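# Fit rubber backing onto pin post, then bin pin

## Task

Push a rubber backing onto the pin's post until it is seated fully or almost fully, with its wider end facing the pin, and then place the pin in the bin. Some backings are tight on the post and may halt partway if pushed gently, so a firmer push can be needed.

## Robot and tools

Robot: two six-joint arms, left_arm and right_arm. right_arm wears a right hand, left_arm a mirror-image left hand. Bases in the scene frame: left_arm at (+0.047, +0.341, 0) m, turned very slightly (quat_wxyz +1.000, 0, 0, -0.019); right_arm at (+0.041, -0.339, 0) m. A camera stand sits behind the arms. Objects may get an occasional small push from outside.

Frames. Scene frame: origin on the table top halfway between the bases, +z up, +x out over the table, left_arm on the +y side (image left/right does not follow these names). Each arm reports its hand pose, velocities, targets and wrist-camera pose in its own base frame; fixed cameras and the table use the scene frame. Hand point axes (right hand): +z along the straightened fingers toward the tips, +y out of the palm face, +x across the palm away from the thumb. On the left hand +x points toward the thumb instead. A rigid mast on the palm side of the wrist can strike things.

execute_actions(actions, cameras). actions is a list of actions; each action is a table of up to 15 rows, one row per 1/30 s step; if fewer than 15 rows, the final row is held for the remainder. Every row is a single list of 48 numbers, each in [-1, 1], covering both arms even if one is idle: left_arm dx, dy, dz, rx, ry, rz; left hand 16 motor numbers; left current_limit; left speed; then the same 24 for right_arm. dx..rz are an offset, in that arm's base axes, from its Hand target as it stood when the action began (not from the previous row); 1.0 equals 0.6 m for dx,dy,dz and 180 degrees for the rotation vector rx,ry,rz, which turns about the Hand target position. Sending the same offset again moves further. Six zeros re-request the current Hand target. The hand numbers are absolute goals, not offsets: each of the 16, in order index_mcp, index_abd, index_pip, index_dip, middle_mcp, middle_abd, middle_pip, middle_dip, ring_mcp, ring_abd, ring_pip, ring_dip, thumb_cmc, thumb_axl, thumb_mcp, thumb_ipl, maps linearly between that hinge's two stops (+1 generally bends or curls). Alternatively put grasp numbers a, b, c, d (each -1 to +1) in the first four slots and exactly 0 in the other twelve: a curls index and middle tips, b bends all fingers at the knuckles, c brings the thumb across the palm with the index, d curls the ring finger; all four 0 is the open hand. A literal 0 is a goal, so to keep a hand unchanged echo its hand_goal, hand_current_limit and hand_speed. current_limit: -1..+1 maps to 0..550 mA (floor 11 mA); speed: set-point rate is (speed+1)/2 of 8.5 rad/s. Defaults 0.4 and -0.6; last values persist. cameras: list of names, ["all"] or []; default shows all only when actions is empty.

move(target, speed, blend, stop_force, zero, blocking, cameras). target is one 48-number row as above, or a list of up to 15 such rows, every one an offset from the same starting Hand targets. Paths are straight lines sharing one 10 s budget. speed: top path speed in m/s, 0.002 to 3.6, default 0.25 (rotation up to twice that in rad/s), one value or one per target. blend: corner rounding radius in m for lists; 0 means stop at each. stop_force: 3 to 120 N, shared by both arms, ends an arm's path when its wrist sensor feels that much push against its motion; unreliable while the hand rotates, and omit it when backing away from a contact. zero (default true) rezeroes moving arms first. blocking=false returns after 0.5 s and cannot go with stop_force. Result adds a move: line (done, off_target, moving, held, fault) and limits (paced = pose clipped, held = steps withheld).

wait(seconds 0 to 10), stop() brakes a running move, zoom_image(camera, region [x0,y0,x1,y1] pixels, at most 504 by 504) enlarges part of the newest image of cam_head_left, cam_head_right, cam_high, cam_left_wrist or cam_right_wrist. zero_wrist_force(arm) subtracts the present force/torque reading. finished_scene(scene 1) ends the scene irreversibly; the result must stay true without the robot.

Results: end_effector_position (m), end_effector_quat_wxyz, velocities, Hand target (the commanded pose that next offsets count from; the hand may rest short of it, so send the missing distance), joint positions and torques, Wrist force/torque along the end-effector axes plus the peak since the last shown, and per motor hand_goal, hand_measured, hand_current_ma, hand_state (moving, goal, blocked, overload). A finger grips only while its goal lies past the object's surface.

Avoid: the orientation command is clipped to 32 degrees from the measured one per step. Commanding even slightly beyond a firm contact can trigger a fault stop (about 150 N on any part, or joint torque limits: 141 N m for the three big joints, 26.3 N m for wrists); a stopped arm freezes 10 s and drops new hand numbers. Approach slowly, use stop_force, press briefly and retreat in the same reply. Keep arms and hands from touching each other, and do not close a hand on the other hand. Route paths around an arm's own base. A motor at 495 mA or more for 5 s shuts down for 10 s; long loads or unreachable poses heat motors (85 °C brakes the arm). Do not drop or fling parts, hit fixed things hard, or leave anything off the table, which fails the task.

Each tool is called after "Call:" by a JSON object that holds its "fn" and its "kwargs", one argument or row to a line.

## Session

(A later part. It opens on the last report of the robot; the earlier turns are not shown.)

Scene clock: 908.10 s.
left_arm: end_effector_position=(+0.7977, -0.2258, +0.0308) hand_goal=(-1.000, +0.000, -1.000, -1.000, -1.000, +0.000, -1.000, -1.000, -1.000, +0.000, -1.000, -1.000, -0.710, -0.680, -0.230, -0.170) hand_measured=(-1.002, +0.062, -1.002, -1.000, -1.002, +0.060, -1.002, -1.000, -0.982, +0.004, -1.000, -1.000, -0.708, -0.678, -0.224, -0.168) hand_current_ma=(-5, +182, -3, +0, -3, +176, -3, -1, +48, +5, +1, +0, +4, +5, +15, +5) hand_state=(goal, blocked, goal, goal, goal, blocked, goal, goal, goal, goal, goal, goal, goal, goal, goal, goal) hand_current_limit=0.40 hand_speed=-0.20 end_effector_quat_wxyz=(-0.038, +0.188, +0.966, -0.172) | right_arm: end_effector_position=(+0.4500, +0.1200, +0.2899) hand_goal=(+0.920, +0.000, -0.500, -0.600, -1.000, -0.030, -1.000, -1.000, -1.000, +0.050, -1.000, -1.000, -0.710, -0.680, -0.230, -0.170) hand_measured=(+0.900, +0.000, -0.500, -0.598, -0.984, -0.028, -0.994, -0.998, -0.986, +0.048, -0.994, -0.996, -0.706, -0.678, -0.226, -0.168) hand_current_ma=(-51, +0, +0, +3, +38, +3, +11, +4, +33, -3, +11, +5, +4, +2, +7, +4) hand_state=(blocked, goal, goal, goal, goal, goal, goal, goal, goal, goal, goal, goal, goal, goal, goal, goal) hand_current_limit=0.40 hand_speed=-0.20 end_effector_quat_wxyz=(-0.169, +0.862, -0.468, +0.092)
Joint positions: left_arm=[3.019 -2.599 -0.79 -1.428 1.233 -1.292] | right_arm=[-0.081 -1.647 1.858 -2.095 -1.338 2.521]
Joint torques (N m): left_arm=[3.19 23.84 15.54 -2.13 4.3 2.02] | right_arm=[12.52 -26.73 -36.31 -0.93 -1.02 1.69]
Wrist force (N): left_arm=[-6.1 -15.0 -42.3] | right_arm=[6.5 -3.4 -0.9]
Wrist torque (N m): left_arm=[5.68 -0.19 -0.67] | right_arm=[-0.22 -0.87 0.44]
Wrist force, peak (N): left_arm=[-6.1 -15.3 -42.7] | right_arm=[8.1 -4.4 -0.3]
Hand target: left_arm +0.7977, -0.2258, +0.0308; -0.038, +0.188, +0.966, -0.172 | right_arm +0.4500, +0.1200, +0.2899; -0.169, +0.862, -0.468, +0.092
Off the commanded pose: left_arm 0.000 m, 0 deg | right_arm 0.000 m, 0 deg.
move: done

Call:
{"fn": "move", "kwargs": {
  "target": [
    [0,0,0,0,0,0,-1,0,-1,-1,-1,0,-1,-1,-1,0,-1,-1,-0.71,-0.68,-0.23,-0.17,0.4,-0.2,0.1185,0.148,-0.25,0.01815,-0.02796,0,0.92,0.0,-0.5,-0.6,-1,-0.03,-1,-1,-1,0.05,-1,-1,-0.71,-0.68,-0.23,-0.17,0.4,-0.2],
    [0,0,0,0,0,0,-1,0,-1,-1,-1,0,-1,-1,-1,0,-1,-1,-0.71,-0.68,-0.23,-0.17,0.4,-0.2,0.1185,0.148,-0.4165,0.01815,-0.02796,0,0.92,0.0,-0.5,-0.6,-1,-0.03,-1,-1,-1,0.05,-1,-1,-0.71,-0.68,-0.23,-0.17,0.4,-0.2]
  ],
  "speed": [0.3,0.15],
  "blend": [0.04,0],
  "cameras": ["cam_high","cam_right_wrist"]
}}

Call:
{"fn": "zoom_image", "kwargs": {
  "camera": "cam_high",
  "region": [268, 350, 292, 374]
}}

Call:
{"fn": "zoom_image", "kwargs": {
  "camera": "cam_right_wrist",
  "region": [230, 200, 270, 240]
}}

Scene clock: 910.47 s.
left_arm: end_effector_position=(+0.7977, -0.2258, +0.0308) hand_goal=(-1.000, +0.000, -1.000, -1.000, -1.000, +0.000, -1.000, -1.000, -1.000, +0.000, -1.000, -1.000, -0.710, -0.680, -0.230, -0.170) hand_measured=(-1.002, +0.062, -1.002, -1.000, -1.002, +0.060, -1.002, -1.000, -0.982, +0.004, -1.000, -1.000, -0.708, -0.678, -0.224, -0.168) hand_current_ma=(-5, +182, -3, +0, -3, +176, -3, -1, +48, +5, +1, +0, +4, +5, +15, +5) hand_state=(goal, blocked, goal, goal, goal, blocked, goal, goal, goal, goal, goal, goal, goal, goal, goal, goal) hand_current_limit=0.40 hand_speed=-0.20 end_effector_quat_wxyz=(-0.038, +0.188, +0.966, -0.172) | right_arm: end_effector_position=(+0.5210, +0.2088, +0.0401) hand_goal=(+0.920, +0.000, -0.500, -0.600, -1.000, -0.030, -1.000, -1.000, -1.000, +0.050, -1.000, -1.000, -0.710, -0.680, -0.230, -0.170) hand_measured=(+0.900, +0.000, -0.500, -0.598, -0.984, -0.028, -0.994, -0.998, -0.986, +0.048, -0.994, -0.996, -0.706, -0.678, -0.226, -0.168) hand_current_ma=(-51, +0, +0, +3, +38, +3, +11, +4, +33, -3, +11, +5, +4, +2, +7, +4) hand_state=(blocked, goal, goal, goal, goal, goal, goal, goal, goal, goal, goal, goal, goal, goal, goal, goal) hand_current_limit=0.40 hand_speed=-0.20 end_effector_quat_wxyz=(-0.214, +0.852, -0.463, +0.117)
Joint positions: left_arm=[3.019 -2.599 -0.79 -1.428 1.233 -1.292] | right_arm=[0.075 -1.129 2.026 -2.908 -1.342 2.692]
Joint torques (N m): left_arm=[2.1 24.8 15.86 -2.16 4.23 1.91] | right_arm=[13.11 -27.36 -1.33 -4.71 -1.14 1.73]
Wrist force (N): left_arm=[-6.2 -15.2 -42.2] | right_arm=[6.9 -3.4 -0.6]
Wrist torque (N m): left_arm=[5.66 -0.21 -0.65] | right_arm=[-0.22 -0.94 0.48]
Wrist force, peak (N): left_arm=[-6.1 -15.3 -42.7] | right_arm=[7.3 -3.6 -2.4]
Hand target: left_arm +0.7977, -0.2258, +0.0308; -0.038, +0.188, +0.966, -0.172 | right_arm +0.5211, +0.2088, +0.0400; -0.214, +0.852, -0.463, +0.117
Off the commanded pose: left_arm 0.000 m, 0 deg | right_arm 0.000 m, 0 deg.
move: done
camera_calibration:
cam_right_wrist: T_world_to_cam=[[-0.88711, 0.354617, -0.295437, 0.432149], [-0.189152, 0.304554, 0.933525, -0.0697542], [0.42102, 0.884021, -0.203097, -0.277975], [0, 0, 0, 1]] pos_world=[0.487202, 0.113732, 0.136335]
Images, in order (width x height): cam_high 504x504, cam_right_wrist 616x616.

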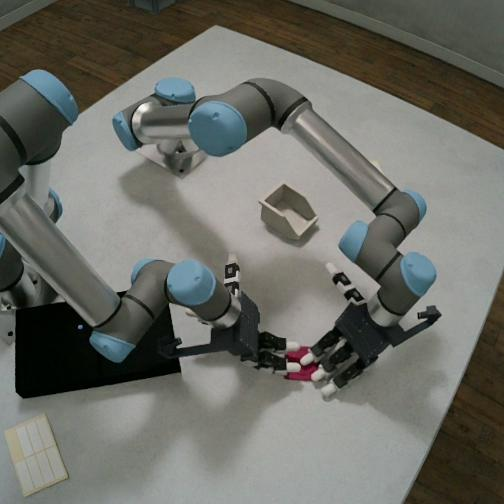

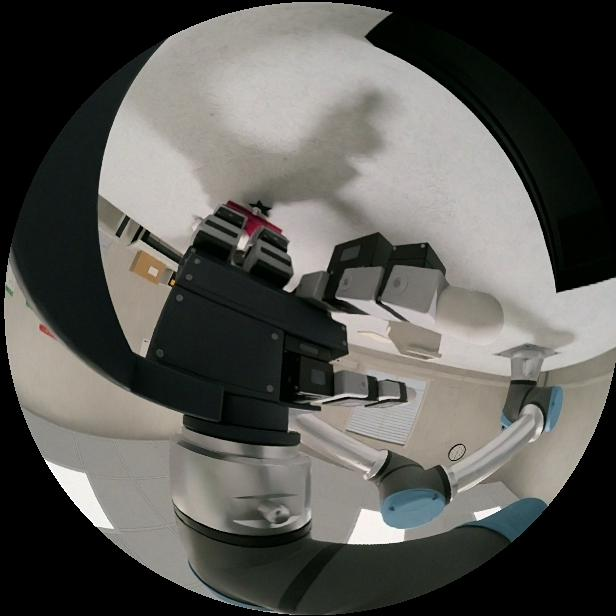

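Scaled by 21.000 from the camera's 504x504 image, which has a finer 720x720 frame.

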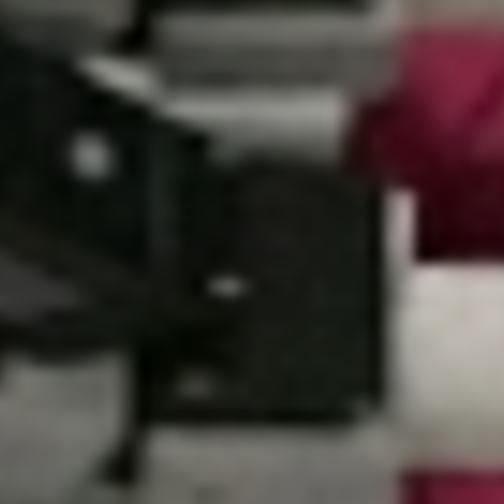

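Scaled by 12.600 from the camera's 616x616 image, which has a finer 880x880 frame.

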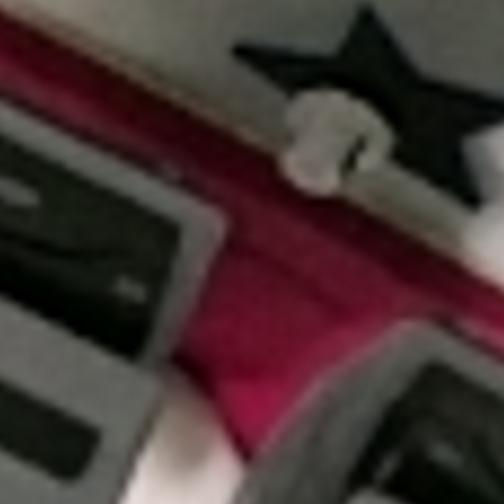

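Call:
{"fn": "move", "kwargs": {
  "target": [
    [0,0,0,0,0,0,-1,0,-1,-1,-1,0,-1,-1,-1,0,-1,-1,-0.71,-0.68,-0.23,-0.17,0.4,-0.2,-0.0075,-0.0042,-0.015,0,0,0,0.92,0.0,-0.5,-0.6,-1,-0.03,-1,-1,-1,0.05,-1,-1,-0.71,-0.68,-0.23,-0.17,0.4,-0.2],
    [0,0,0,0,0,0,-1,0,-1,-1,-1,0,-1,-1,-1,0,-1,-1,-0.71,-0.68,-0.23,-0.17,0.4,-0.2,-0.0075,-0.0042,-0.0467,0,0,0,0.92,0.0,-0.5,-0.6,-1,-0.03,-1,-1,-1,0.05,-1,-1,-0.71,-0.68,-0.23,-0.17,0.4,-0.2]
  ],
  "speed": 0.05,
  "stop_force": 4,
  "cameras": ["cam_high","cam_right_wrist"]
}}

Call:
{"fn": "zoom_image", "kwargs": {
  "camera": "cam_high",
  "region": [268, 350, 292, 374]
}}

Call:
{"fn": "zoom_image", "kwargs": {
  "camera": "cam_right_wrist",
  "region": [225, 210, 265, 250]
}}

Scene clock: 912.70 s.
left_arm: end_effector_position=(+0.7977, -0.2258, +0.0308) hand_goal=(-1.000, +0.000, -1.000, -1.000, -1.000, +0.000, -1.000, -1.000, -1.000, +0.000, -1.000, -1.000, -0.710, -0.680, -0.230, -0.170) hand_measured=(-1.002, +0.062, -1.002, -1.000, -1.002, +0.060, -1.002, -1.000, -0.982, +0.004, -1.000, -1.000, -0.708, -0.678, -0.224, -0.168) hand_current_ma=(-5, +182, -3, +0, -3, +176, -3, -1, +48, +5, +1, +0, +4, +5, +15, +5) hand_state=(goal, blocked, goal, goal, goal, blocked, goal, goal, goal, goal, goal, goal, goal, goal, goal, goal) hand_current_limit=0.40 hand_speed=-0.20 end_effector_quat_wxyz=(-0.038, +0.188, +0.966, -0.172) | right_arm: end_effector_position=(+0.5165, +0.2062, +0.0122) hand_goal=(+0.920, +0.000, -0.500, -0.600, -1.000, -0.030, -1.000, -1.000, -1.000, +0.050, -1.000, -1.000, -0.710, -0.680, -0.230, -0.170) hand_measured=(+0.900, +0.000, -0.500, -0.598, -1.000, -0.028, -1.000, -1.000, -1.000, +0.048, -1.000, -1.000, -0.706, -0.678, -0.226, -0.168) hand_current_ma=(-51, +0, +0, +3, +0, +2, +0, +0, +0, -3, +0, +0, +4, +2, +7, +4) hand_state=(blocked, goal, goal, goal, goal, goal, goal, goal, goal, goal, goal, goal, goal, goal, goal, goal) hand_current_limit=0.40 hand_speed=-0.20 end_effector_quat_wxyz=(-0.214, +0.852, -0.463, +0.117)
Joint positions: left_arm=[3.019 -2.599 -0.79 -1.428 1.233 -1.292] | right_arm=[0.071 -1.078 2.053 -2.985 -1.341 2.688]
Joint torques (N m): left_arm=[2.48 25.67 15.41 -2.18 4.04 1.86] | right_arm=[-10.46 -40.2 -1.84 -0.44 1.21 0.27]
Wrist force (N): left_arm=[-6.2 -15.0 -42.0] | right_arm=[6.8 -1.7 -6.5]
Wrist torque (N m): left_arm=[5.67 -0.21 -0.65] | right_arm=[0.51 -0.66 0.62]
Wrist force, peak (N): left_arm=[-6.3 -15.3 -42.6] | right_arm=[6.6 -2.0 -7.6]
Hand target: left_arm +0.7977, -0.2258, +0.0308; -0.038, +0.188, +0.966, -0.172 | right_arm +0.5166, +0.2062, +0.0123; -0.214, +0.852, -0.463, +0.117
Off the commanded pose: left_arm 0.000 m, 0 deg | right_arm 0.000 m, 0 deg.
move: contact (right_arm); path passed 1 of 2 targets
camera_calibration:
cam_right_wrist: T_world_to_cam=[[-0.88711, 0.354617, -0.295437, 0.42083], [-0.189152, 0.304554, 0.933525, -0.043892], [0.42102, 0.884021, -0.203097, -0.279516], [0, 0, 0, 1]] pos_world=[0.482702, 0.111232, 0.108535]
Images, in order (width x height): cam_high 504x504, cam_right_wrist 616x616.

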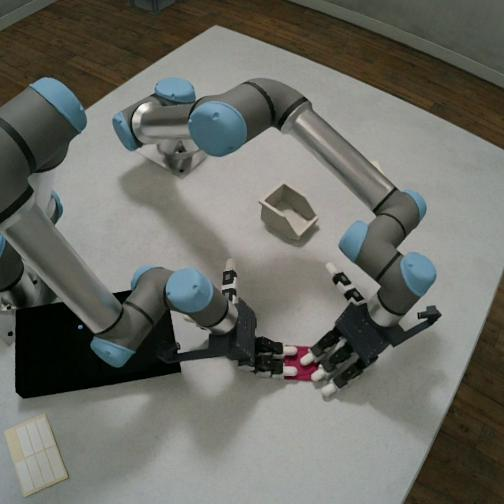

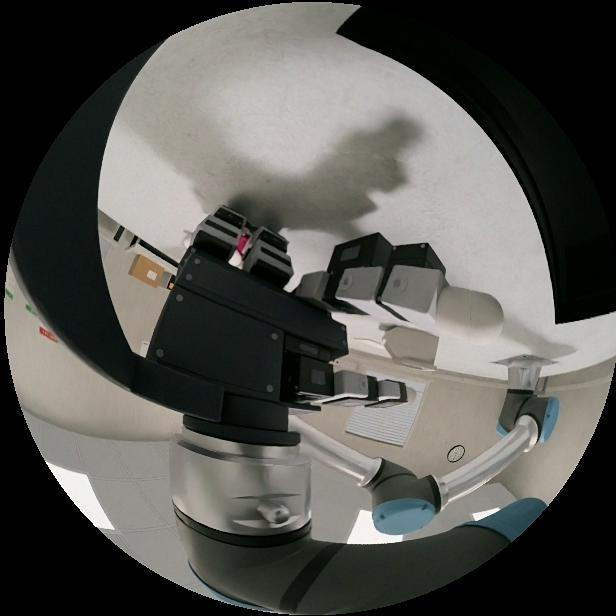

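Scaled by 21.000 from the camera's 504x504 image, which has a finer 720x720 frame.

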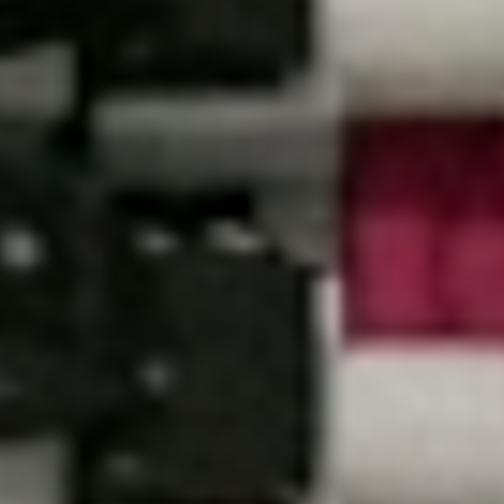

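Scaled by 12.600 from the camera's 616x616 image, which has a finer 880x880 frame.

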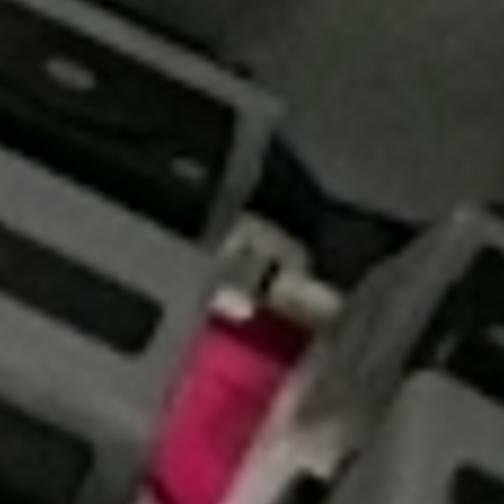

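Call:
{"fn": "move", "kwargs": {
  "target": [
    [0,0,0,0,0,0,-1,0,-1,-1,-1,0,-1,-1,-1,0,-1,-1,-0.71,-0.68,-0.23,-0.17,0.4,-0.2,0,0,0.0005,0,0,0,0.9,0.0,-0.5,-0.6,-1,0.17,-1,-1,-1,-0.17,-1,-1,-0.71,-0.68,-0.23,-0.17,0.6,-0.85],
    [0,0,0,0,0,0,-1,0,-1,-1,-1,0,-1,-1,-1,0,-1,-1,-0.71,-0.68,-0.23,-0.17,0.4,-0.2,0,0,0.0005,0,0,0,0.9,0.0,-0.5,-0.6,-1,0.25,-1,-1,-1,-0.25,-1,-1,-0.71,-0.68,-0.23,-0.17,0.8,-0.85]
  ],
  "speed": 0.05,
  "cameras": ["cam_high","cam_right_wrist"]
}}

Call:
{"fn": "zoom_image", "kwargs": {
  "camera": "cam_high",
  "region": [268, 350, 292, 374]
}}

Call:
{"fn": "zoom_image", "kwargs": {
  "camera": "cam_right_wrist",
  "region": [225, 210, 265, 250]
}}

Scene clock: 914.23 s.
left_arm: end_effector_position=(+0.7977, -0.2258, +0.0308) hand_goal=(-1.000, +0.000, -1.000, -1.000, -1.000, +0.000, -1.000, -1.000, -1.000, +0.000, -1.000, -1.000, -0.710, -0.680, -0.230, -0.170) hand_measured=(-1.002, +0.062, -1.002, -1.000, -1.002, +0.060, -1.002, -1.000, -0.982, +0.004, -1.000, -1.000, -0.708, -0.678, -0.224, -0.168) hand_current_ma=(-5, +182, -3, +0, -3, +176, -3, -1, +48, +5, +1, +0, +4, +5, +15, +5) hand_state=(goal, blocked, goal, goal, goal, blocked, goal, goal, goal, goal, goal, goal, goal, goal, goal, goal) hand_current_limit=0.40 hand_speed=-0.20 end_effector_quat_wxyz=(-0.038, +0.188, +0.966, -0.172) | right_arm: end_effector_position=(+0.5165, +0.2062, +0.0126) hand_goal=(+0.900, +0.000, -0.500, -0.600, -1.000, +0.250, -1.000, -1.000, -1.000, -0.250, -1.000, -1.000, -0.710, -0.680, -0.230, -0.170) hand_measured=(+0.892, +0.000, -0.500, -0.598, -0.998, +0.098, -1.000, -1.000, -1.000, -0.058, -1.000, -1.000, -0.706, -0.678, -0.226, -0.168) hand_current_ma=(-16, +0, +0, +3, +2, -495, +0, +0, +0, +495, +0, +0, +4, +2, +7, +4) hand_state=(goal, goal, goal, goal, goal, blocked, goal, goal, goal, blocked, goal, goal, goal, goal, goal, goal) hand_current_limit=0.80 hand_speed=-0.85 end_effector_quat_wxyz=(-0.214, +0.852, -0.463, +0.117)
Joint positions: left_arm=[3.019 -2.599 -0.79 -1.428 1.233 -1.292] | right_arm=[0.071 -1.079 2.053 -2.984 -1.341 2.688]
Joint torques (N m): left_arm=[3.07 25.95 15.99 -2.3 4.24 1.92] | right_arm=[-10.44 -41.47 -26.87 -0.78 1.51 0.37]
Wrist force (N): left_arm=[-6.2 -15.1 -42.2] | right_arm=[7.2 -4.2 -1.1]
Wrist torque (N m): left_arm=[5.68 -0.20 -0.66] | right_arm=[-0.18 -0.92 0.58]
Wrist force, peak (N): left_arm=[-6.1 -15.1 -42.7] | right_arm=[7.5 -5.9 -4.1]
Hand target: left_arm +0.7977, -0.2258, +0.0308; -0.038, +0.188, +0.966, -0.172 | right_arm +0.5166, +0.2062, +0.0126; -0.214, +0.852, -0.463, +0.117
Off the commanded pose: left_arm 0.000 m, 0 deg | right_arm 0.000 m, 0 deg.
move: done
camera_calibration:
cam_right_wrist: T_world_to_cam=[[-0.887093, 0.354589, -0.29552, 0.420923], [-0.18923, 0.304586, 0.933499, -0.044135], [0.421019, 0.884022, -0.203097, -0.279455], [0, 0, 0, 1]] pos_world=[0.482702, 0.111232, 0.108834]
Images, in order (width x height): cam_high 504x504, cam_right_wrist 616x616.

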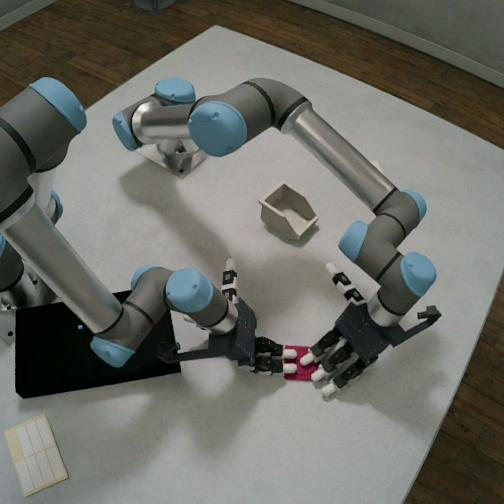

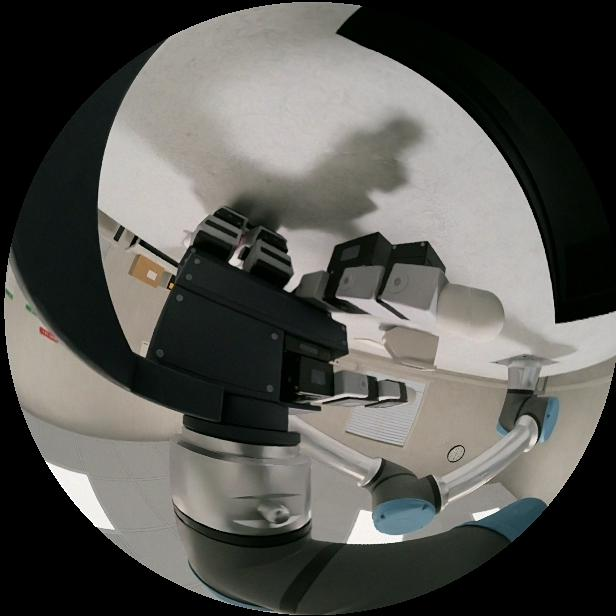

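Scaled by 21.000 from the camera's 504x504 image, which has a finer 720x720 frame.

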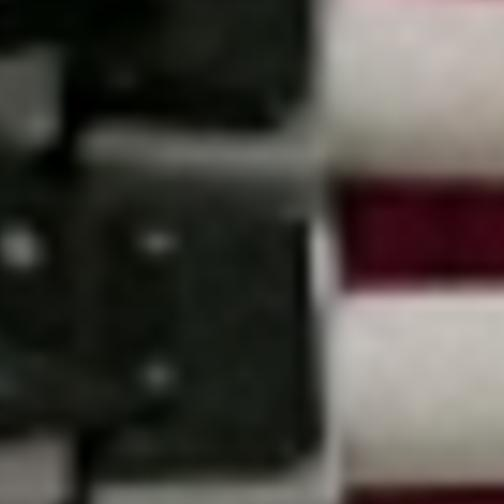

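Scaled by 12.600 from the camera's 616x616 image, which has a finer 880x880 frame.

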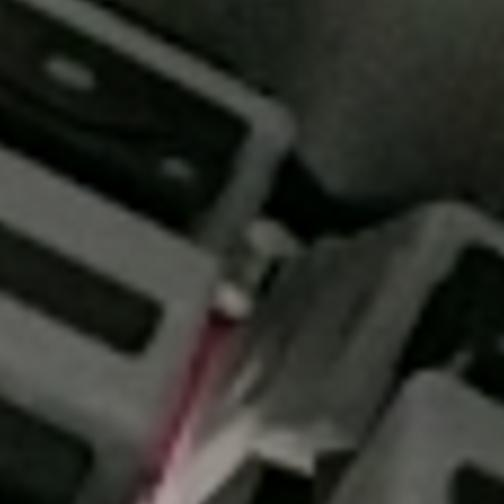

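Call:
{"fn": "move", "kwargs": {
  "target": [
    [0,0,0,0,0,0,-1,0,-1,-1,-1,0,-1,-1,-1,0,-1,-1,-0.71,-0.68,-0.23,-0.17,0.4,-0.2,0,0,0,0,0,0,0.9,0.0,-0.5,-0.6,-1,0.25,-1,-1,-1,-0.25,-1,-1,-0.71,-0.68,-0.23,-0.17,0.65,-0.85],
    [0,0,0,0,0,0,-1,0,-1,-1,-1,0,-1,-1,-1,0,-1,-1,-0.71,-0.68,-0.23,-0.17,0.4,-0.2,0,0,0.06,0,0,0,0.9,0.0,-0.5,-0.6,-1,0.25,-1,-1,-1,-0.25,-1,-1,-0.71,-0.68,-0.23,-0.17,0.65,-0.85],
    [0,0,0,0,0,0,-1,0,-1,-1,-1,0,-1,-1,-1,0,-1,-1,-0.71,-0.68,-0.23,-0.17,0.4,-0.2,-0.056,-0.0363,0.06,0,0,0,0.9,0.0,-0.5,-0.6,-1,0.25,-1,-1,-1,-0.25,-1,-1,-0.71,-0.68,-0.23,-0.17,0.65,-0.85]
  ],
  "speed": 0.06,
  "blend": 0.005,
  "cameras": ["cam_high","cam_right_wrist"]
}}

Call:
{"fn": "zoom_image", "kwargs": {
  "camera": "cam_high",
  "region": [250, 335, 300, 385]
}}

Call:
{"fn": "zoom_image", "kwargs": {
  "camera": "cam_right_wrist",
  "region": [220, 190, 280, 250]
}}

Scene clock: 916.87 s.
left_arm: end_effector_position=(+0.7977, -0.2258, +0.0308) hand_goal=(-1.000, +0.000, -1.000, -1.000, -1.000, +0.000, -1.000, -1.000, -1.000, +0.000, -1.000, -1.000, -0.710, -0.680, -0.230, -0.170) hand_measured=(-1.002, +0.062, -1.002, -1.000, -1.002, +0.060, -1.002, -1.000, -0.982, +0.004, -1.000, -1.000, -0.708, -0.678, -0.224, -0.168) hand_current_ma=(-5, +182, -3, +0, -3, +176, -3, -1, +48, +5, +1, +0, +4, +5, +15, +5) hand_state=(goal, blocked, goal, goal, goal, blocked, goal, goal, goal, goal, goal, goal, goal, goal, goal, goal) hand_current_limit=0.40 hand_speed=-0.20 end_effector_quat_wxyz=(-0.038, +0.188, +0.966, -0.172) | right_arm: end_effector_position=(+0.4830, +0.1845, +0.0486) hand_goal=(+0.900, +0.000, -0.500, -0.600, -1.000, +0.250, -1.000, -1.000, -1.000, -0.250, -1.000, -1.000, -0.710, -0.680, -0.230, -0.170) hand_measured=(+0.892, +0.000, -0.500, -0.598, -0.994, +0.098, -1.000, -1.000, -0.988, -0.058, -0.996, -1.000, -0.706, -0.678, -0.226, -0.168) hand_current_ma=(-16, +0, +0, +3, +9, -454, +0, +0, +25, +454, +4, +0, +4, +2, +7, +4) hand_state=(goal, goal, goal, goal, goal, blocked, goal, goal, goal, blocked, goal, goal, goal, goal, goal, goal) hand_current_limit=0.65 hand_speed=-0.85 end_effector_quat_wxyz=(-0.214, +0.852, -0.463, +0.117)
Joint positions: left_arm=[3.019 -2.599 -0.79 -1.428 1.233 -1.292] | right_arm=[0.03 -1.225 2.148 -2.924 -1.323 2.65]
Joint torques (N m): left_arm=[2.92 26.19 15.34 -2.19 4.07 1.92] | right_arm=[-11.73 -38.79 -0.23 -4.71 1.5 -1.55]
Wrist force (N): left_arm=[-6.2 -14.8 -42.1] | right_arm=[7.0 -3.6 -0.6]
Wrist torque (N m): left_arm=[5.70 -0.21 -0.65] | right_arm=[-0.25 -0.93 0.60]
Wrist force, peak (N): left_arm=[-6.2 -15.2 -42.6] | right_arm=[7.2 -4.3 -1.3]
Hand target: left_arm +0.7977, -0.2258, +0.0308; -0.038, +0.188, +0.966, -0.172 | right_arm +0.4830, +0.1844, +0.0486; -0.214, +0.852, -0.463, +0.117
Off the commanded pose: left_arm 0.000 m, 0 deg | right_arm 0.000 m, 0 deg.
move: done; blend cut to 0 m at target 1
camera_calibration:
cam_right_wrist: T_world_to_cam=[[-0.887093, 0.354589, -0.29552, 0.409574], [-0.18923, 0.304586, 0.933499, -0.0774401], [0.421019, 0.884022, -0.203097, -0.238767], [0, 0, 0, 1]] pos_world=[0.449202, 0.0894321, 0.144834]
Images, in order (width x height): cam_high 504x504, cam_right_wrist 616x616.

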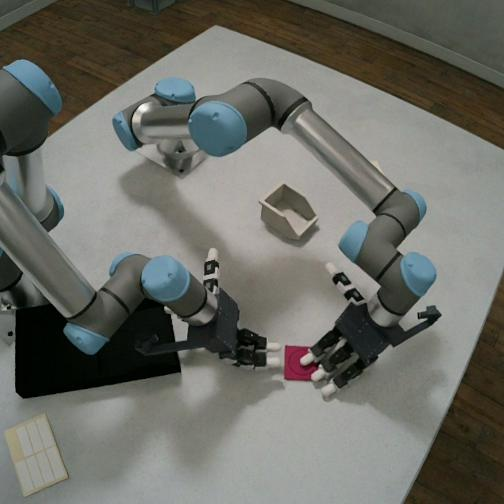

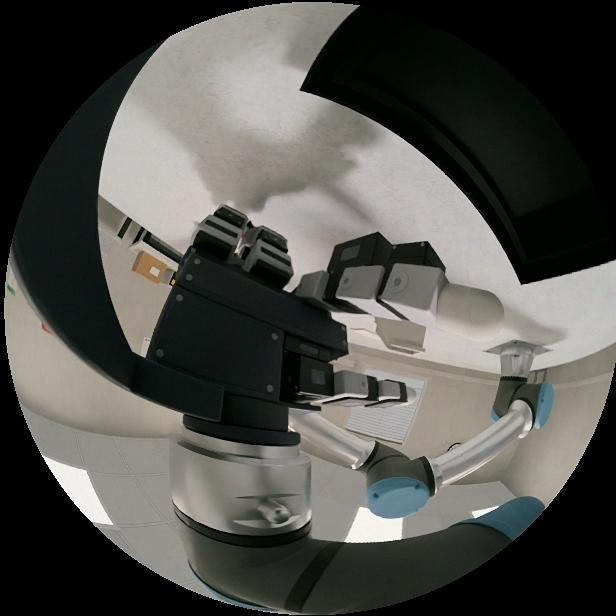

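Scaled by 10.080 from the camera's 504x504 image, which has a finer 720x720 frame.

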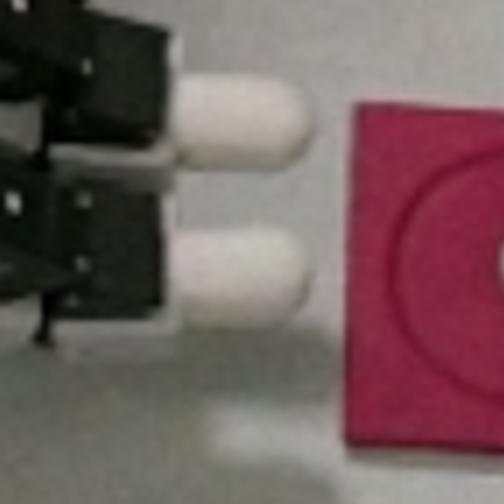

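Scaled by 8.400 from the camera's 616x616 image, which has a finer 880x880 frame.

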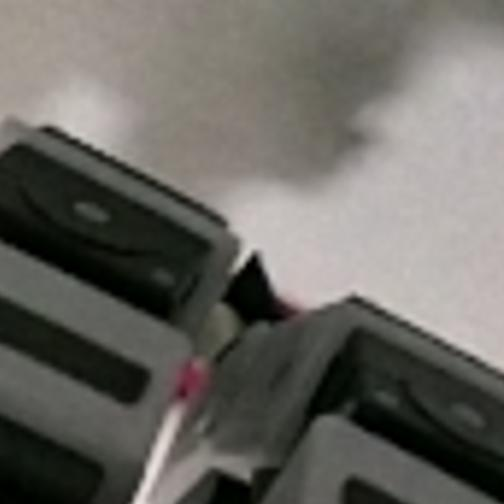

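Call:
{"fn": "move", "kwargs": {
  "target": [
    [0,0,0,0,0,0,-1,0,-1,-1,-1,0,-1,-1,-1,0,-1,-1,-0.71,-0.68,-0.23,-0.17,0.4,-0.2,0.1432,-0.1648,0.02,0,0,0.2889,0.9,0.0,-0.5,-0.6,-1,0.25,-1,-1,-1,-0.25,-1,-1,-0.71,-0.68,-0.23,-0.17,0.65,-0.85],
    [0,0,0,0,0,0,-1,0,-1,-1,-1,0,-1,-1,-1,0,-1,-1,-0.71,-0.68,-0.23,-0.17,0.4,-0.2,0.1432,-0.1648,-0.0592,0,0,0.2889,0.9,0.0,-0.5,-0.6,-1,0.25,-1,-1,-1,-0.25,-1,-1,-0.71,-0.68,-0.23,-0.17,0.65,-0.85]
  ],
  "speed": [0.2,0.06],
  "cameras": ["cam_high","cam_right_wrist"]
}}

Call:
{"fn": "zoom_image", "kwargs": {
  "camera": "cam_high",
  "region": [240, 335, 300, 395]
}}

Call:
{"fn": "zoom_image", "kwargs": {
  "camera": "cam_right_wrist",
  "region": [220, 190, 280, 250]
}}

Scene clock: 921.70 s.
left_arm: end_effector_position=(+0.7977, -0.2258, +0.0308) hand_goal=(-1.000, +0.000, -1.000, -1.000, -1.000, +0.000, -1.000, -1.000, -1.000, +0.000, -1.000, -1.000, -0.710, -0.680, -0.230, -0.170) hand_measured=(-1.002, +0.062, -1.002, -1.000, -1.002, +0.060, -1.002, -1.000, -0.982, +0.004, -1.000, -1.000, -0.708, -0.678, -0.224, -0.168) hand_current_ma=(-5, +182, -3, +0, -3, +176, -3, -1, +48, +5, +1, +0, +4, +5, +15, +5) hand_state=(goal, blocked, goal, goal, goal, blocked, goal, goal, goal, goal, goal, goal, goal, goal, goal, goal) hand_current_limit=0.40 hand_speed=-0.20 end_effector_quat_wxyz=(-0.038, +0.188, +0.966, -0.172) | right_arm: end_effector_position=(+0.5689, +0.0855, +0.0132) hand_goal=(+0.900, +0.000, -0.500, -0.600, -1.000, +0.250, -1.000, -1.000, -1.000, -0.250, -1.000, -1.000, -0.710, -0.680, -0.230, -0.170) hand_measured=(+0.892, +0.000, -0.500, -0.598, -0.990, +0.098, -1.000, -1.000, -0.992, -0.058, -0.998, -1.000, -0.706, -0.678, -0.226, -0.168) hand_current_ma=(-16, +0, +0, +3, +22, -454, +0, +0, +15, +454, +1, +0, +4, +2, +7, +4) hand_state=(goal, goal, goal, goal, goal, blocked, goal, goal, goal, blocked, goal, goal, goal, goal, goal, goal) hand_current_limit=0.65 hand_speed=-0.85 end_effector_quat_wxyz=(-0.243, +0.969, -0.042, +0.011)
Joint positions: left_arm=[3.019 -2.599 -0.79 -1.428 1.233 -1.292] | right_arm=[-0.143 -1.081 1.872 -2.333 -1.079 1.508]
Joint torques (N m): left_arm=[2.87 27.07 15.44 -2.26 3.96 2.01] | right_arm=[-4.27 -30.27 -3 -4.08 -0.14 1.93]
Wrist force (N): left_arm=[-6.1 -15.0 -42.2] | right_arm=[6.7 -3.6 -1.0]
Wrist torque (N m): left_arm=[5.68 -0.22 -0.64] | right_arm=[-0.14 -0.92 0.53]
Wrist force, peak (N): left_arm=[-6.1 -15.2 -42.7] | right_arm=[7.2 -3.7 -0.7]
Hand target: left_arm +0.7977, -0.2258, +0.0308; -0.038, +0.188, +0.966, -0.172 | right_arm +0.5689, +0.0856, +0.0131; -0.243, +0.969, -0.042, +0.011
Off the commanded pose: left_arm 0.000 m, 0 deg | right_arm 0.000 m, 0 deg.
move: done
camera_calibration:
cam_right_wrist: T_world_to_cam=[[-0.825558, -0.480745, -0.295532, 0.546793], [-0.356531, 0.0383975, 0.933494, 0.119918], [-0.437425, 0.876019, -0.2031, 0.294351], [0, 0, 0, 1]] pos_world=[0.62292, 0.000406562, 0.109434]
Images, in order (width x height): cam_high 504x504, cam_right_wrist 616x616.

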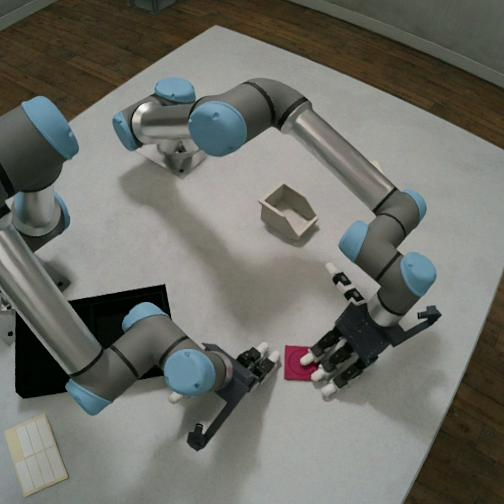

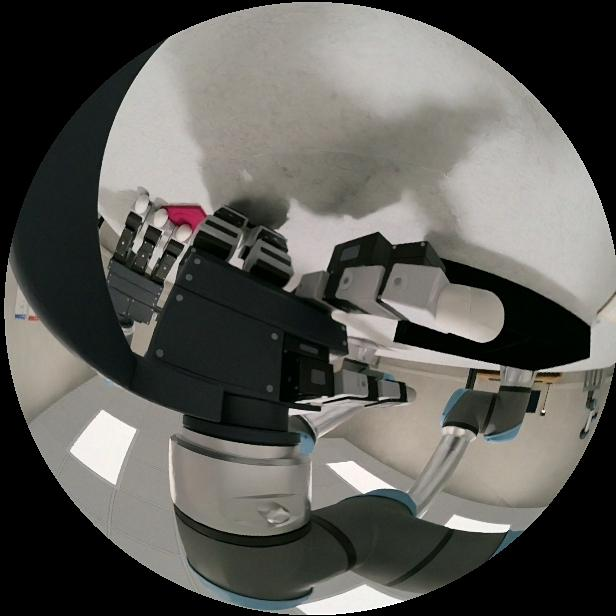

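Scaled by 8.400 from the camera's 504x504 image, which has a finer 720x720 frame.

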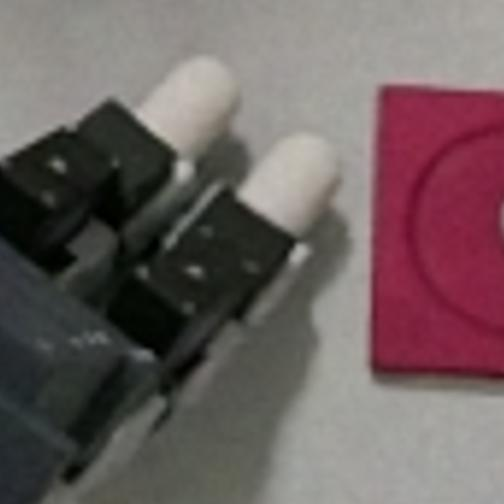

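Scaled by 8.400 from the camera's 616x616 image, which has a finer 880x880 frame.

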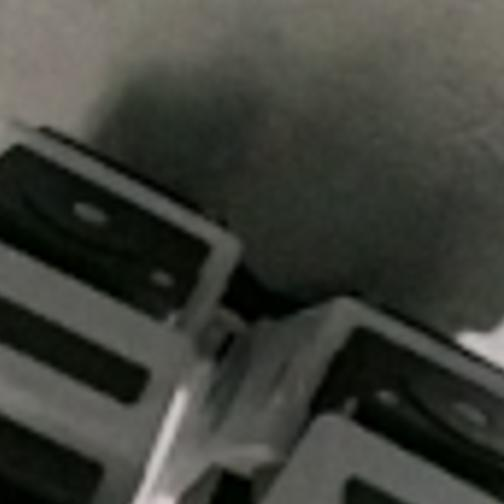

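Call:
{"fn": "move", "kwargs": {
  "target": [
    [0,0,0,0,0,0,-1,0,-1,-1,-1,0,-1,-1,-1,0,-1,-1,-0.71,-0.68,-0.23,-0.17,0.4,-0.2,0.0374,0.0239,0.009,0,0,0,0.9,0.0,-0.5,-0.6,-1,0.25,-1,-1,-1,-0.25,-1,-1,-0.71,-0.68,-0.23,-0.17,0.65,-0.85],
    [0,0,0,0,0,0,-1,0,-1,-1,-1,0,-1,-1,-1,0,-1,-1,-0.71,-0.68,-0.23,-0.17,0.4,-0.2,0.0374,0.0239,-0.0008,0,0,0,0.9,0.0,-0.5,-0.6,-1,0.25,-1,-1,-1,-0.25,-1,-1,-0.71,-0.68,-0.23,-0.17,0.65,-0.85],
    [0,0,0,0,0,0,-1,0,-1,-1,-1,0,-1,-1,-1,0,-1,-1,-0.71,-0.68,-0.23,-0.17,0.4,-0.2,0.0374,0.0239,-0.0008,0,0,0,0.9,0.0,-0.5,-0.6,-1,-0.03,-1,-1,-1,0.05,-1,-1,-0.71,-0.68,-0.23,-0.17,0.5,-0.9],
    [0,0,0,0,0,0,-1,0,-1,-1,-1,0,-1,-1,-1,0,-1,-1,-0.71,-0.68,-0.23,-0.17,0.4,-0.2,0.0374,0.0239,0.15,0,0,0,0.9,0.0,-0.5,-0.6,-1,-0.03,-1,-1,-1,0.05,-1,-1,-0.71,-0.68,-0.23,-0.17,0.5,-0.9]
  ],
  "speed": 0.06,
  "cameras": ["cam_high","cam_right_wrist"]
}}

Call:
{"fn": "zoom_image", "kwargs": {
  "camera": "cam_high",
  "region": [250, 335, 300, 385]
}}

Call:
{"fn": "zoom_image", "kwargs": {
  "camera": "cam_right_wrist",
  "region": [220, 170, 280, 230]
}}

Scene clock: 928.90 s.
left_arm: end_effector_position=(+0.7977, -0.2258, +0.0308) hand_goal=(-1.000, +0.000, -1.000, -1.000, -1.000, +0.000, -1.000, -1.000, -1.000, +0.000, -1.000, -1.000, -0.710, -0.680, -0.230, -0.170) hand_measured=(-1.002, +0.062, -1.002, -1.000, -1.002, +0.060, -1.002, -1.000, -0.982, +0.004, -1.000, -1.000, -0.708, -0.678, -0.224, -0.168) hand_current_ma=(-5, +182, -3, +0, -3, +176, -3, -1, +48, +5, +1, +0, +4, +5, +15, +5) hand_state=(goal, blocked, goal, goal, goal, blocked, goal, goal, goal, goal, goal, goal, goal, goal, goal, goal) hand_current_limit=0.40 hand_speed=-0.20 end_effector_quat_wxyz=(-0.038, +0.188, +0.966, -0.172) | right_arm: end_effector_position=(+0.5913, +0.0999, +0.1030) hand_goal=(+0.900, +0.000, -0.500, -0.600, -1.000, -0.030, -1.000, -1.000, -1.000, +0.050, -1.000, -1.000, -0.710, -0.680, -0.230, -0.170) hand_measured=(+0.892, +0.000, -0.500, -0.598, -0.994, -0.026, -1.000, -1.000, -0.990, +0.046, -0.998, -1.000, -0.706, -0.678, -0.226, -0.168) hand_current_ma=(-16, +0, +0, +3, +13, +4, +0, +0, +19, -4, +2, +0, +4, +2, +7, +4) hand_state=(goal, goal, goal, goal, goal, goal, goal, goal, goal, goal, goal, goal, goal, goal, goal, goal) hand_current_limit=0.50 hand_speed=-0.90 end_effector_quat_wxyz=(-0.243, +0.969, -0.042, +0.011)
Joint positions: left_arm=[3.019 -2.599 -0.79 -1.428 1.233 -1.292] | right_arm=[-0.114 -1.168 1.723 -2.113 -1.079 1.541]
Joint torques (N m): left_arm=[2.82 28.95 14.6 -2.25 3.79 1.86] | right_arm=[6.42 -45.14 -33.97 0 1.66 -1.26]
Wrist force (N): left_arm=[-6.3 -14.9 -42.1] | right_arm=[7.0 -3.8 -0.7]
Wrist torque (N m): left_arm=[5.69 -0.19 -0.66] | right_arm=[-0.25 -0.95 0.48]
Wrist force, peak (N): left_arm=[-6.1 -15.3 -42.7] | right_arm=[3.6 -5.8 -15.6]
Hand target: left_arm +0.7977, -0.2258, +0.0308; -0.038, +0.188, +0.966, -0.172 | right_arm +0.5913, +0.0999, +0.1031; -0.243, +0.969, -0.042, +0.011
Off the commanded pose: left_arm 0.000 m, 0 deg | right_arm 0.000 m, 0 deg.
move: done
camera_calibration:
cam_right_wrist: T_world_to_cam=[[-0.825587, -0.480741, -0.295455, 0.598751], [-0.356462, 0.0384367, 0.933519, 0.043474], [-0.437424, 0.87602, -0.203099, 0.309772], [0, 0, 0, 1]] pos_world=[0.64532, 0.0148065, 0.199235]
Images, in order (width x height): cam_high 504x504, cam_right_wrist 616x616.

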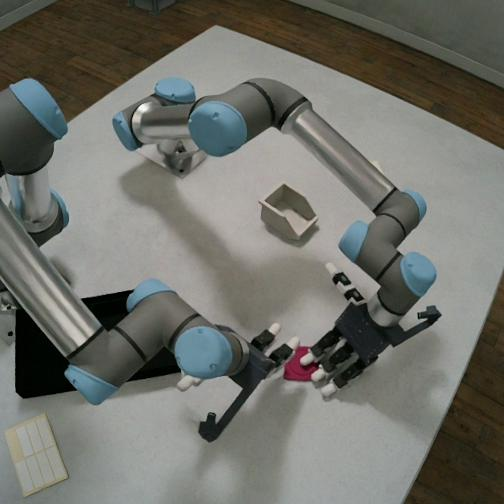

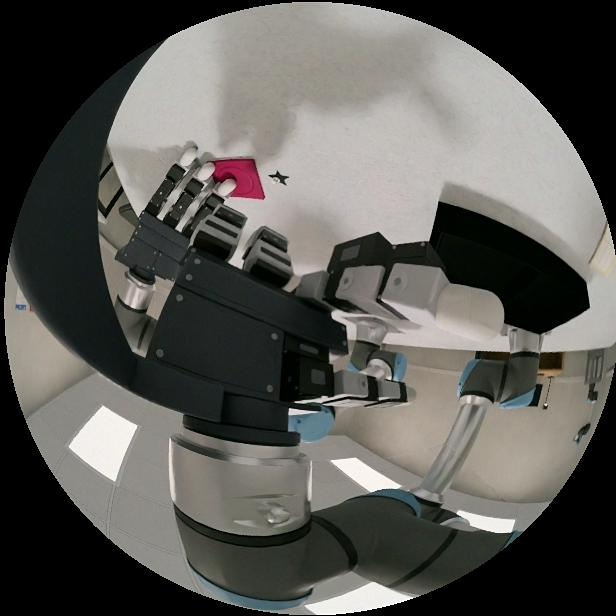

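Scaled by 10.080 from the camera's 504x504 image, which has a finer 720x720 frame.

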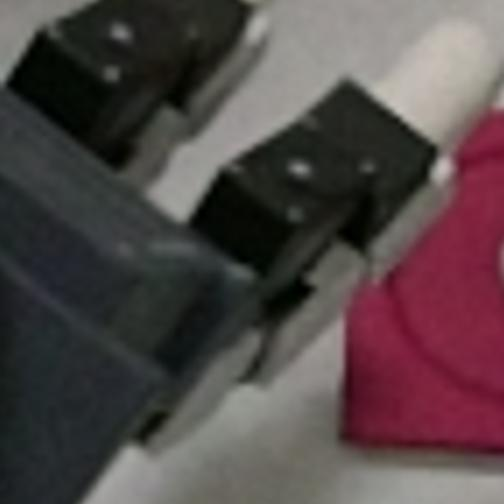

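Scaled by 8.400 from the camera's 616x616 image, which has a finer 880x880 frame.

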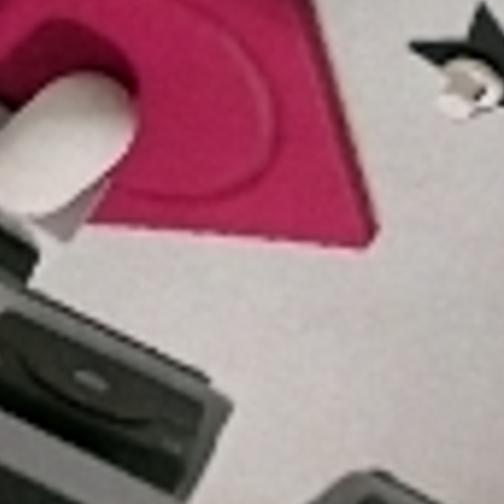

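Call:
{"fn": "zoom_image", "kwargs": {
  "camera": "cam_right_wrist",
  "region": [262, 162, 294, 194]
}}

Scaled by 15.750 from the camera's 616x616 image, which has a finer 880x880 frame.

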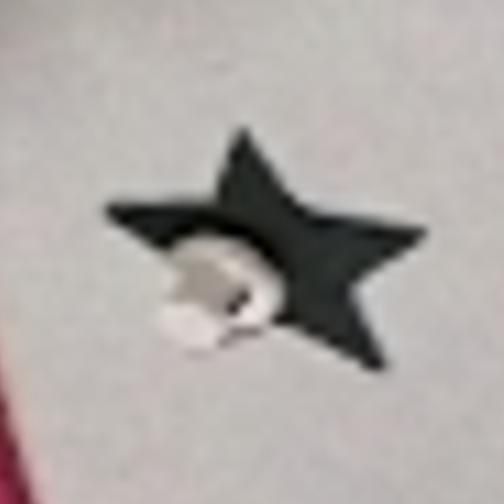

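Call:
{"fn": "move", "kwargs": {
  "target": [
    [0,0,0,0,0,0,-1,0,-1,-1,-1,0,-1,-1,-1,0,-1,-1,-0.71,-0.68,-0.23,-0.17,0.4,-0.2,-0.13,-0.02,0.31,0,0,-0.1889,0.9,0.0,-0.5,-0.6,-1,-0.03,-1,-1,-1,0.05,-1,-1,-0.71,-0.68,-0.23,-0.17,0.5,-0.2],
    [0,0,0,0,0,0,-1,0,-1,-1,-1,0,-1,-1,-1,0,-1,-1,-0.71,-0.68,-0.23,-0.17,0.4,-0.2,-0.13,-0.02,0.31,0,0,-0.1889,-1,0.0,-1,-1,-1,-0.03,-1,-1,-1,0.05,-1,-1,-0.71,-0.68,-0.23,-0.17,0.5,-0.2],
    [0,0,0,0,0,0,-1,0,-1,-1,-1,0,-1,-1,-1,0,-1,-1,-0.71,-0.68,-0.23,-0.17,0.4,-0.2,-0.1117,0.0988,0.06,0,0,-0.1889,-1,0.0,-1,-1,-1,-0.03,-1,-1,-1,0.05,-1,-1,-0.71,-0.68,-0.23,-0.17,0.5,-0.2],
    [0,0,0,0,0,0,-1,0,-1,-1,-1,0,-1,-1,-1,0,-1,-1,-0.71,-0.68,-0.23,-0.17,0.4,-0.2,-0.1117,0.0988,-0.105,0,0,-0.1889,-1,0.0,-1,-1,-1,-0.03,-1,-1,-1,0.05,-1,-1,-0.71,-0.68,-0.23,-0.17,0.5,-0.2]
  ],
  "speed": [0.3,0.3,0.25,0.12],
  "blend": [0,0,0.03,0],
  "cameras": ["cam_high","cam_right_wrist"]
}}

Call:
{"fn": "zoom_image", "kwargs": {
  "camera": "cam_right_wrist",
  "region": [230, 195, 270, 235]
}}

Scene clock: 935.83 s.
left_arm: end_effector_position=(+0.7977, -0.2258, +0.0308) hand_goal=(-1.000, +0.000, -1.000, -1.000, -1.000, +0.000, -1.000, -1.000, -1.000, +0.000, -1.000, -1.000, -0.710, -0.680, -0.230, -0.170) hand_measured=(-1.002, +0.062, -1.002, -1.000, -1.002, +0.060, -1.002, -1.000, -0.982, +0.004, -1.000, -1.000, -0.708, -0.678, -0.224, -0.168) hand_current_ma=(-5, +182, -3, +0, -3, +176, -3, -1, +48, +5, +1, +0, +4, +5, +15, +5) hand_state=(goal, blocked, goal, goal, goal, blocked, goal, goal, goal, goal, goal, goal, goal, goal, goal, goal) hand_current_limit=0.40 hand_speed=-0.20 end_effector_quat_wxyz=(-0.038, +0.188, +0.966, -0.172) | right_arm: end_effector_position=(+0.5243, +0.1592, +0.0401) hand_goal=(-1.000, +0.000, -1.000, -1.000, -1.000, -0.030, -1.000, -1.000, -1.000, +0.050, -1.000, -1.000, -0.710, -0.680, -0.230, -0.170) hand_measured=(-0.982, +0.000, -0.998, -0.998, -0.992, -0.026, -1.000, -1.000, -0.990, +0.048, -0.998, -1.000, -0.706, -0.678, -0.226, -0.168) hand_current_ma=(+44, +0, +3, +4, +14, +4, +0, +0, +19, -3, +2, +0, +4, +2, +7, +4) hand_state=(goal, goal, goal, goal, goal, goal, goal, goal, goal, goal, goal, goal, goal, goal, goal, goal) hand_current_limit=0.50 hand_speed=-0.20 end_effector_quat_wxyz=(-0.230, +0.914, -0.324, +0.082)
Joint positions: left_arm=[3.019 -2.599 -0.79 -1.428 1.233 -1.292] | right_arm=[-0.028 -1.159 2.031 -2.758 -1.186 2.286]
Joint torques (N m): left_arm=[3.06 30.44 14.75 -2.13 3.58 1.89] | right_arm=[12.97 -25.75 -2.23 -4.53 -0.59 1.64]
Wrist force (N): left_arm=[-6.2 -15.1 -42.5] | right_arm=[6.7 -3.6 -0.8]
Wrist torque (N m): left_arm=[5.70 -0.19 -0.66] | right_arm=[-0.32 -0.91 0.46]
Wrist force, peak (N): left_arm=[-6.2 -15.1 -42.7] | right_arm=[7.2 -3.8 -2.4]
Hand target: left_arm +0.7977, -0.2258, +0.0308; -0.038, +0.188, +0.966, -0.172 | right_arm +0.5243, +0.1592, +0.0401; -0.230, +0.914, -0.324, +0.082
Off the commanded pose: left_arm 0.000 m, 0 deg | right_arm 0.000 m, 0 deg.
move: done
camera_calibration:
cam_right_wrist: T_world_to_cam=[[-0.953243, 0.0631467, -0.295535, 0.533677], [-0.274096, 0.231213, 0.933494, 0.00205699], [0.127279, 0.970852, -0.203094, -0.0953538], [0, 0, 0, 1]] pos_world=[0.521424, 0.0583988, 0.136434]
Images, in order (width x height): cam_high 504x504, cam_right_wrist 616x616.

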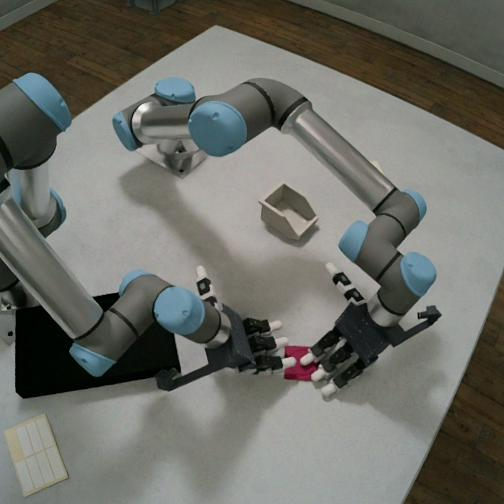

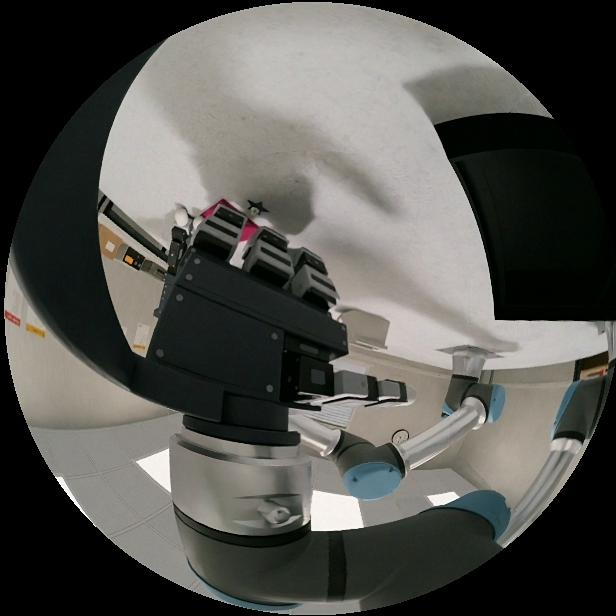

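Scaled by 12.600 from the camera's 616x616 image, which has a finer 880x880 frame.

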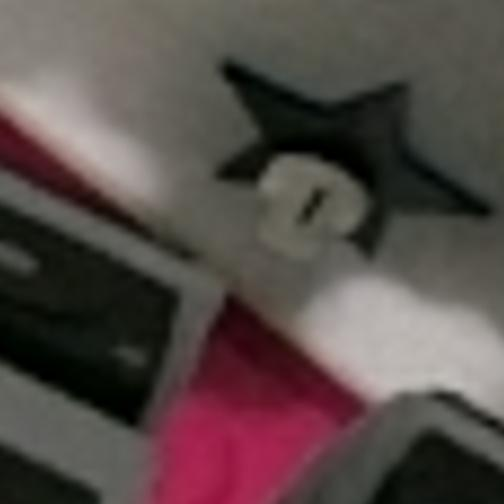

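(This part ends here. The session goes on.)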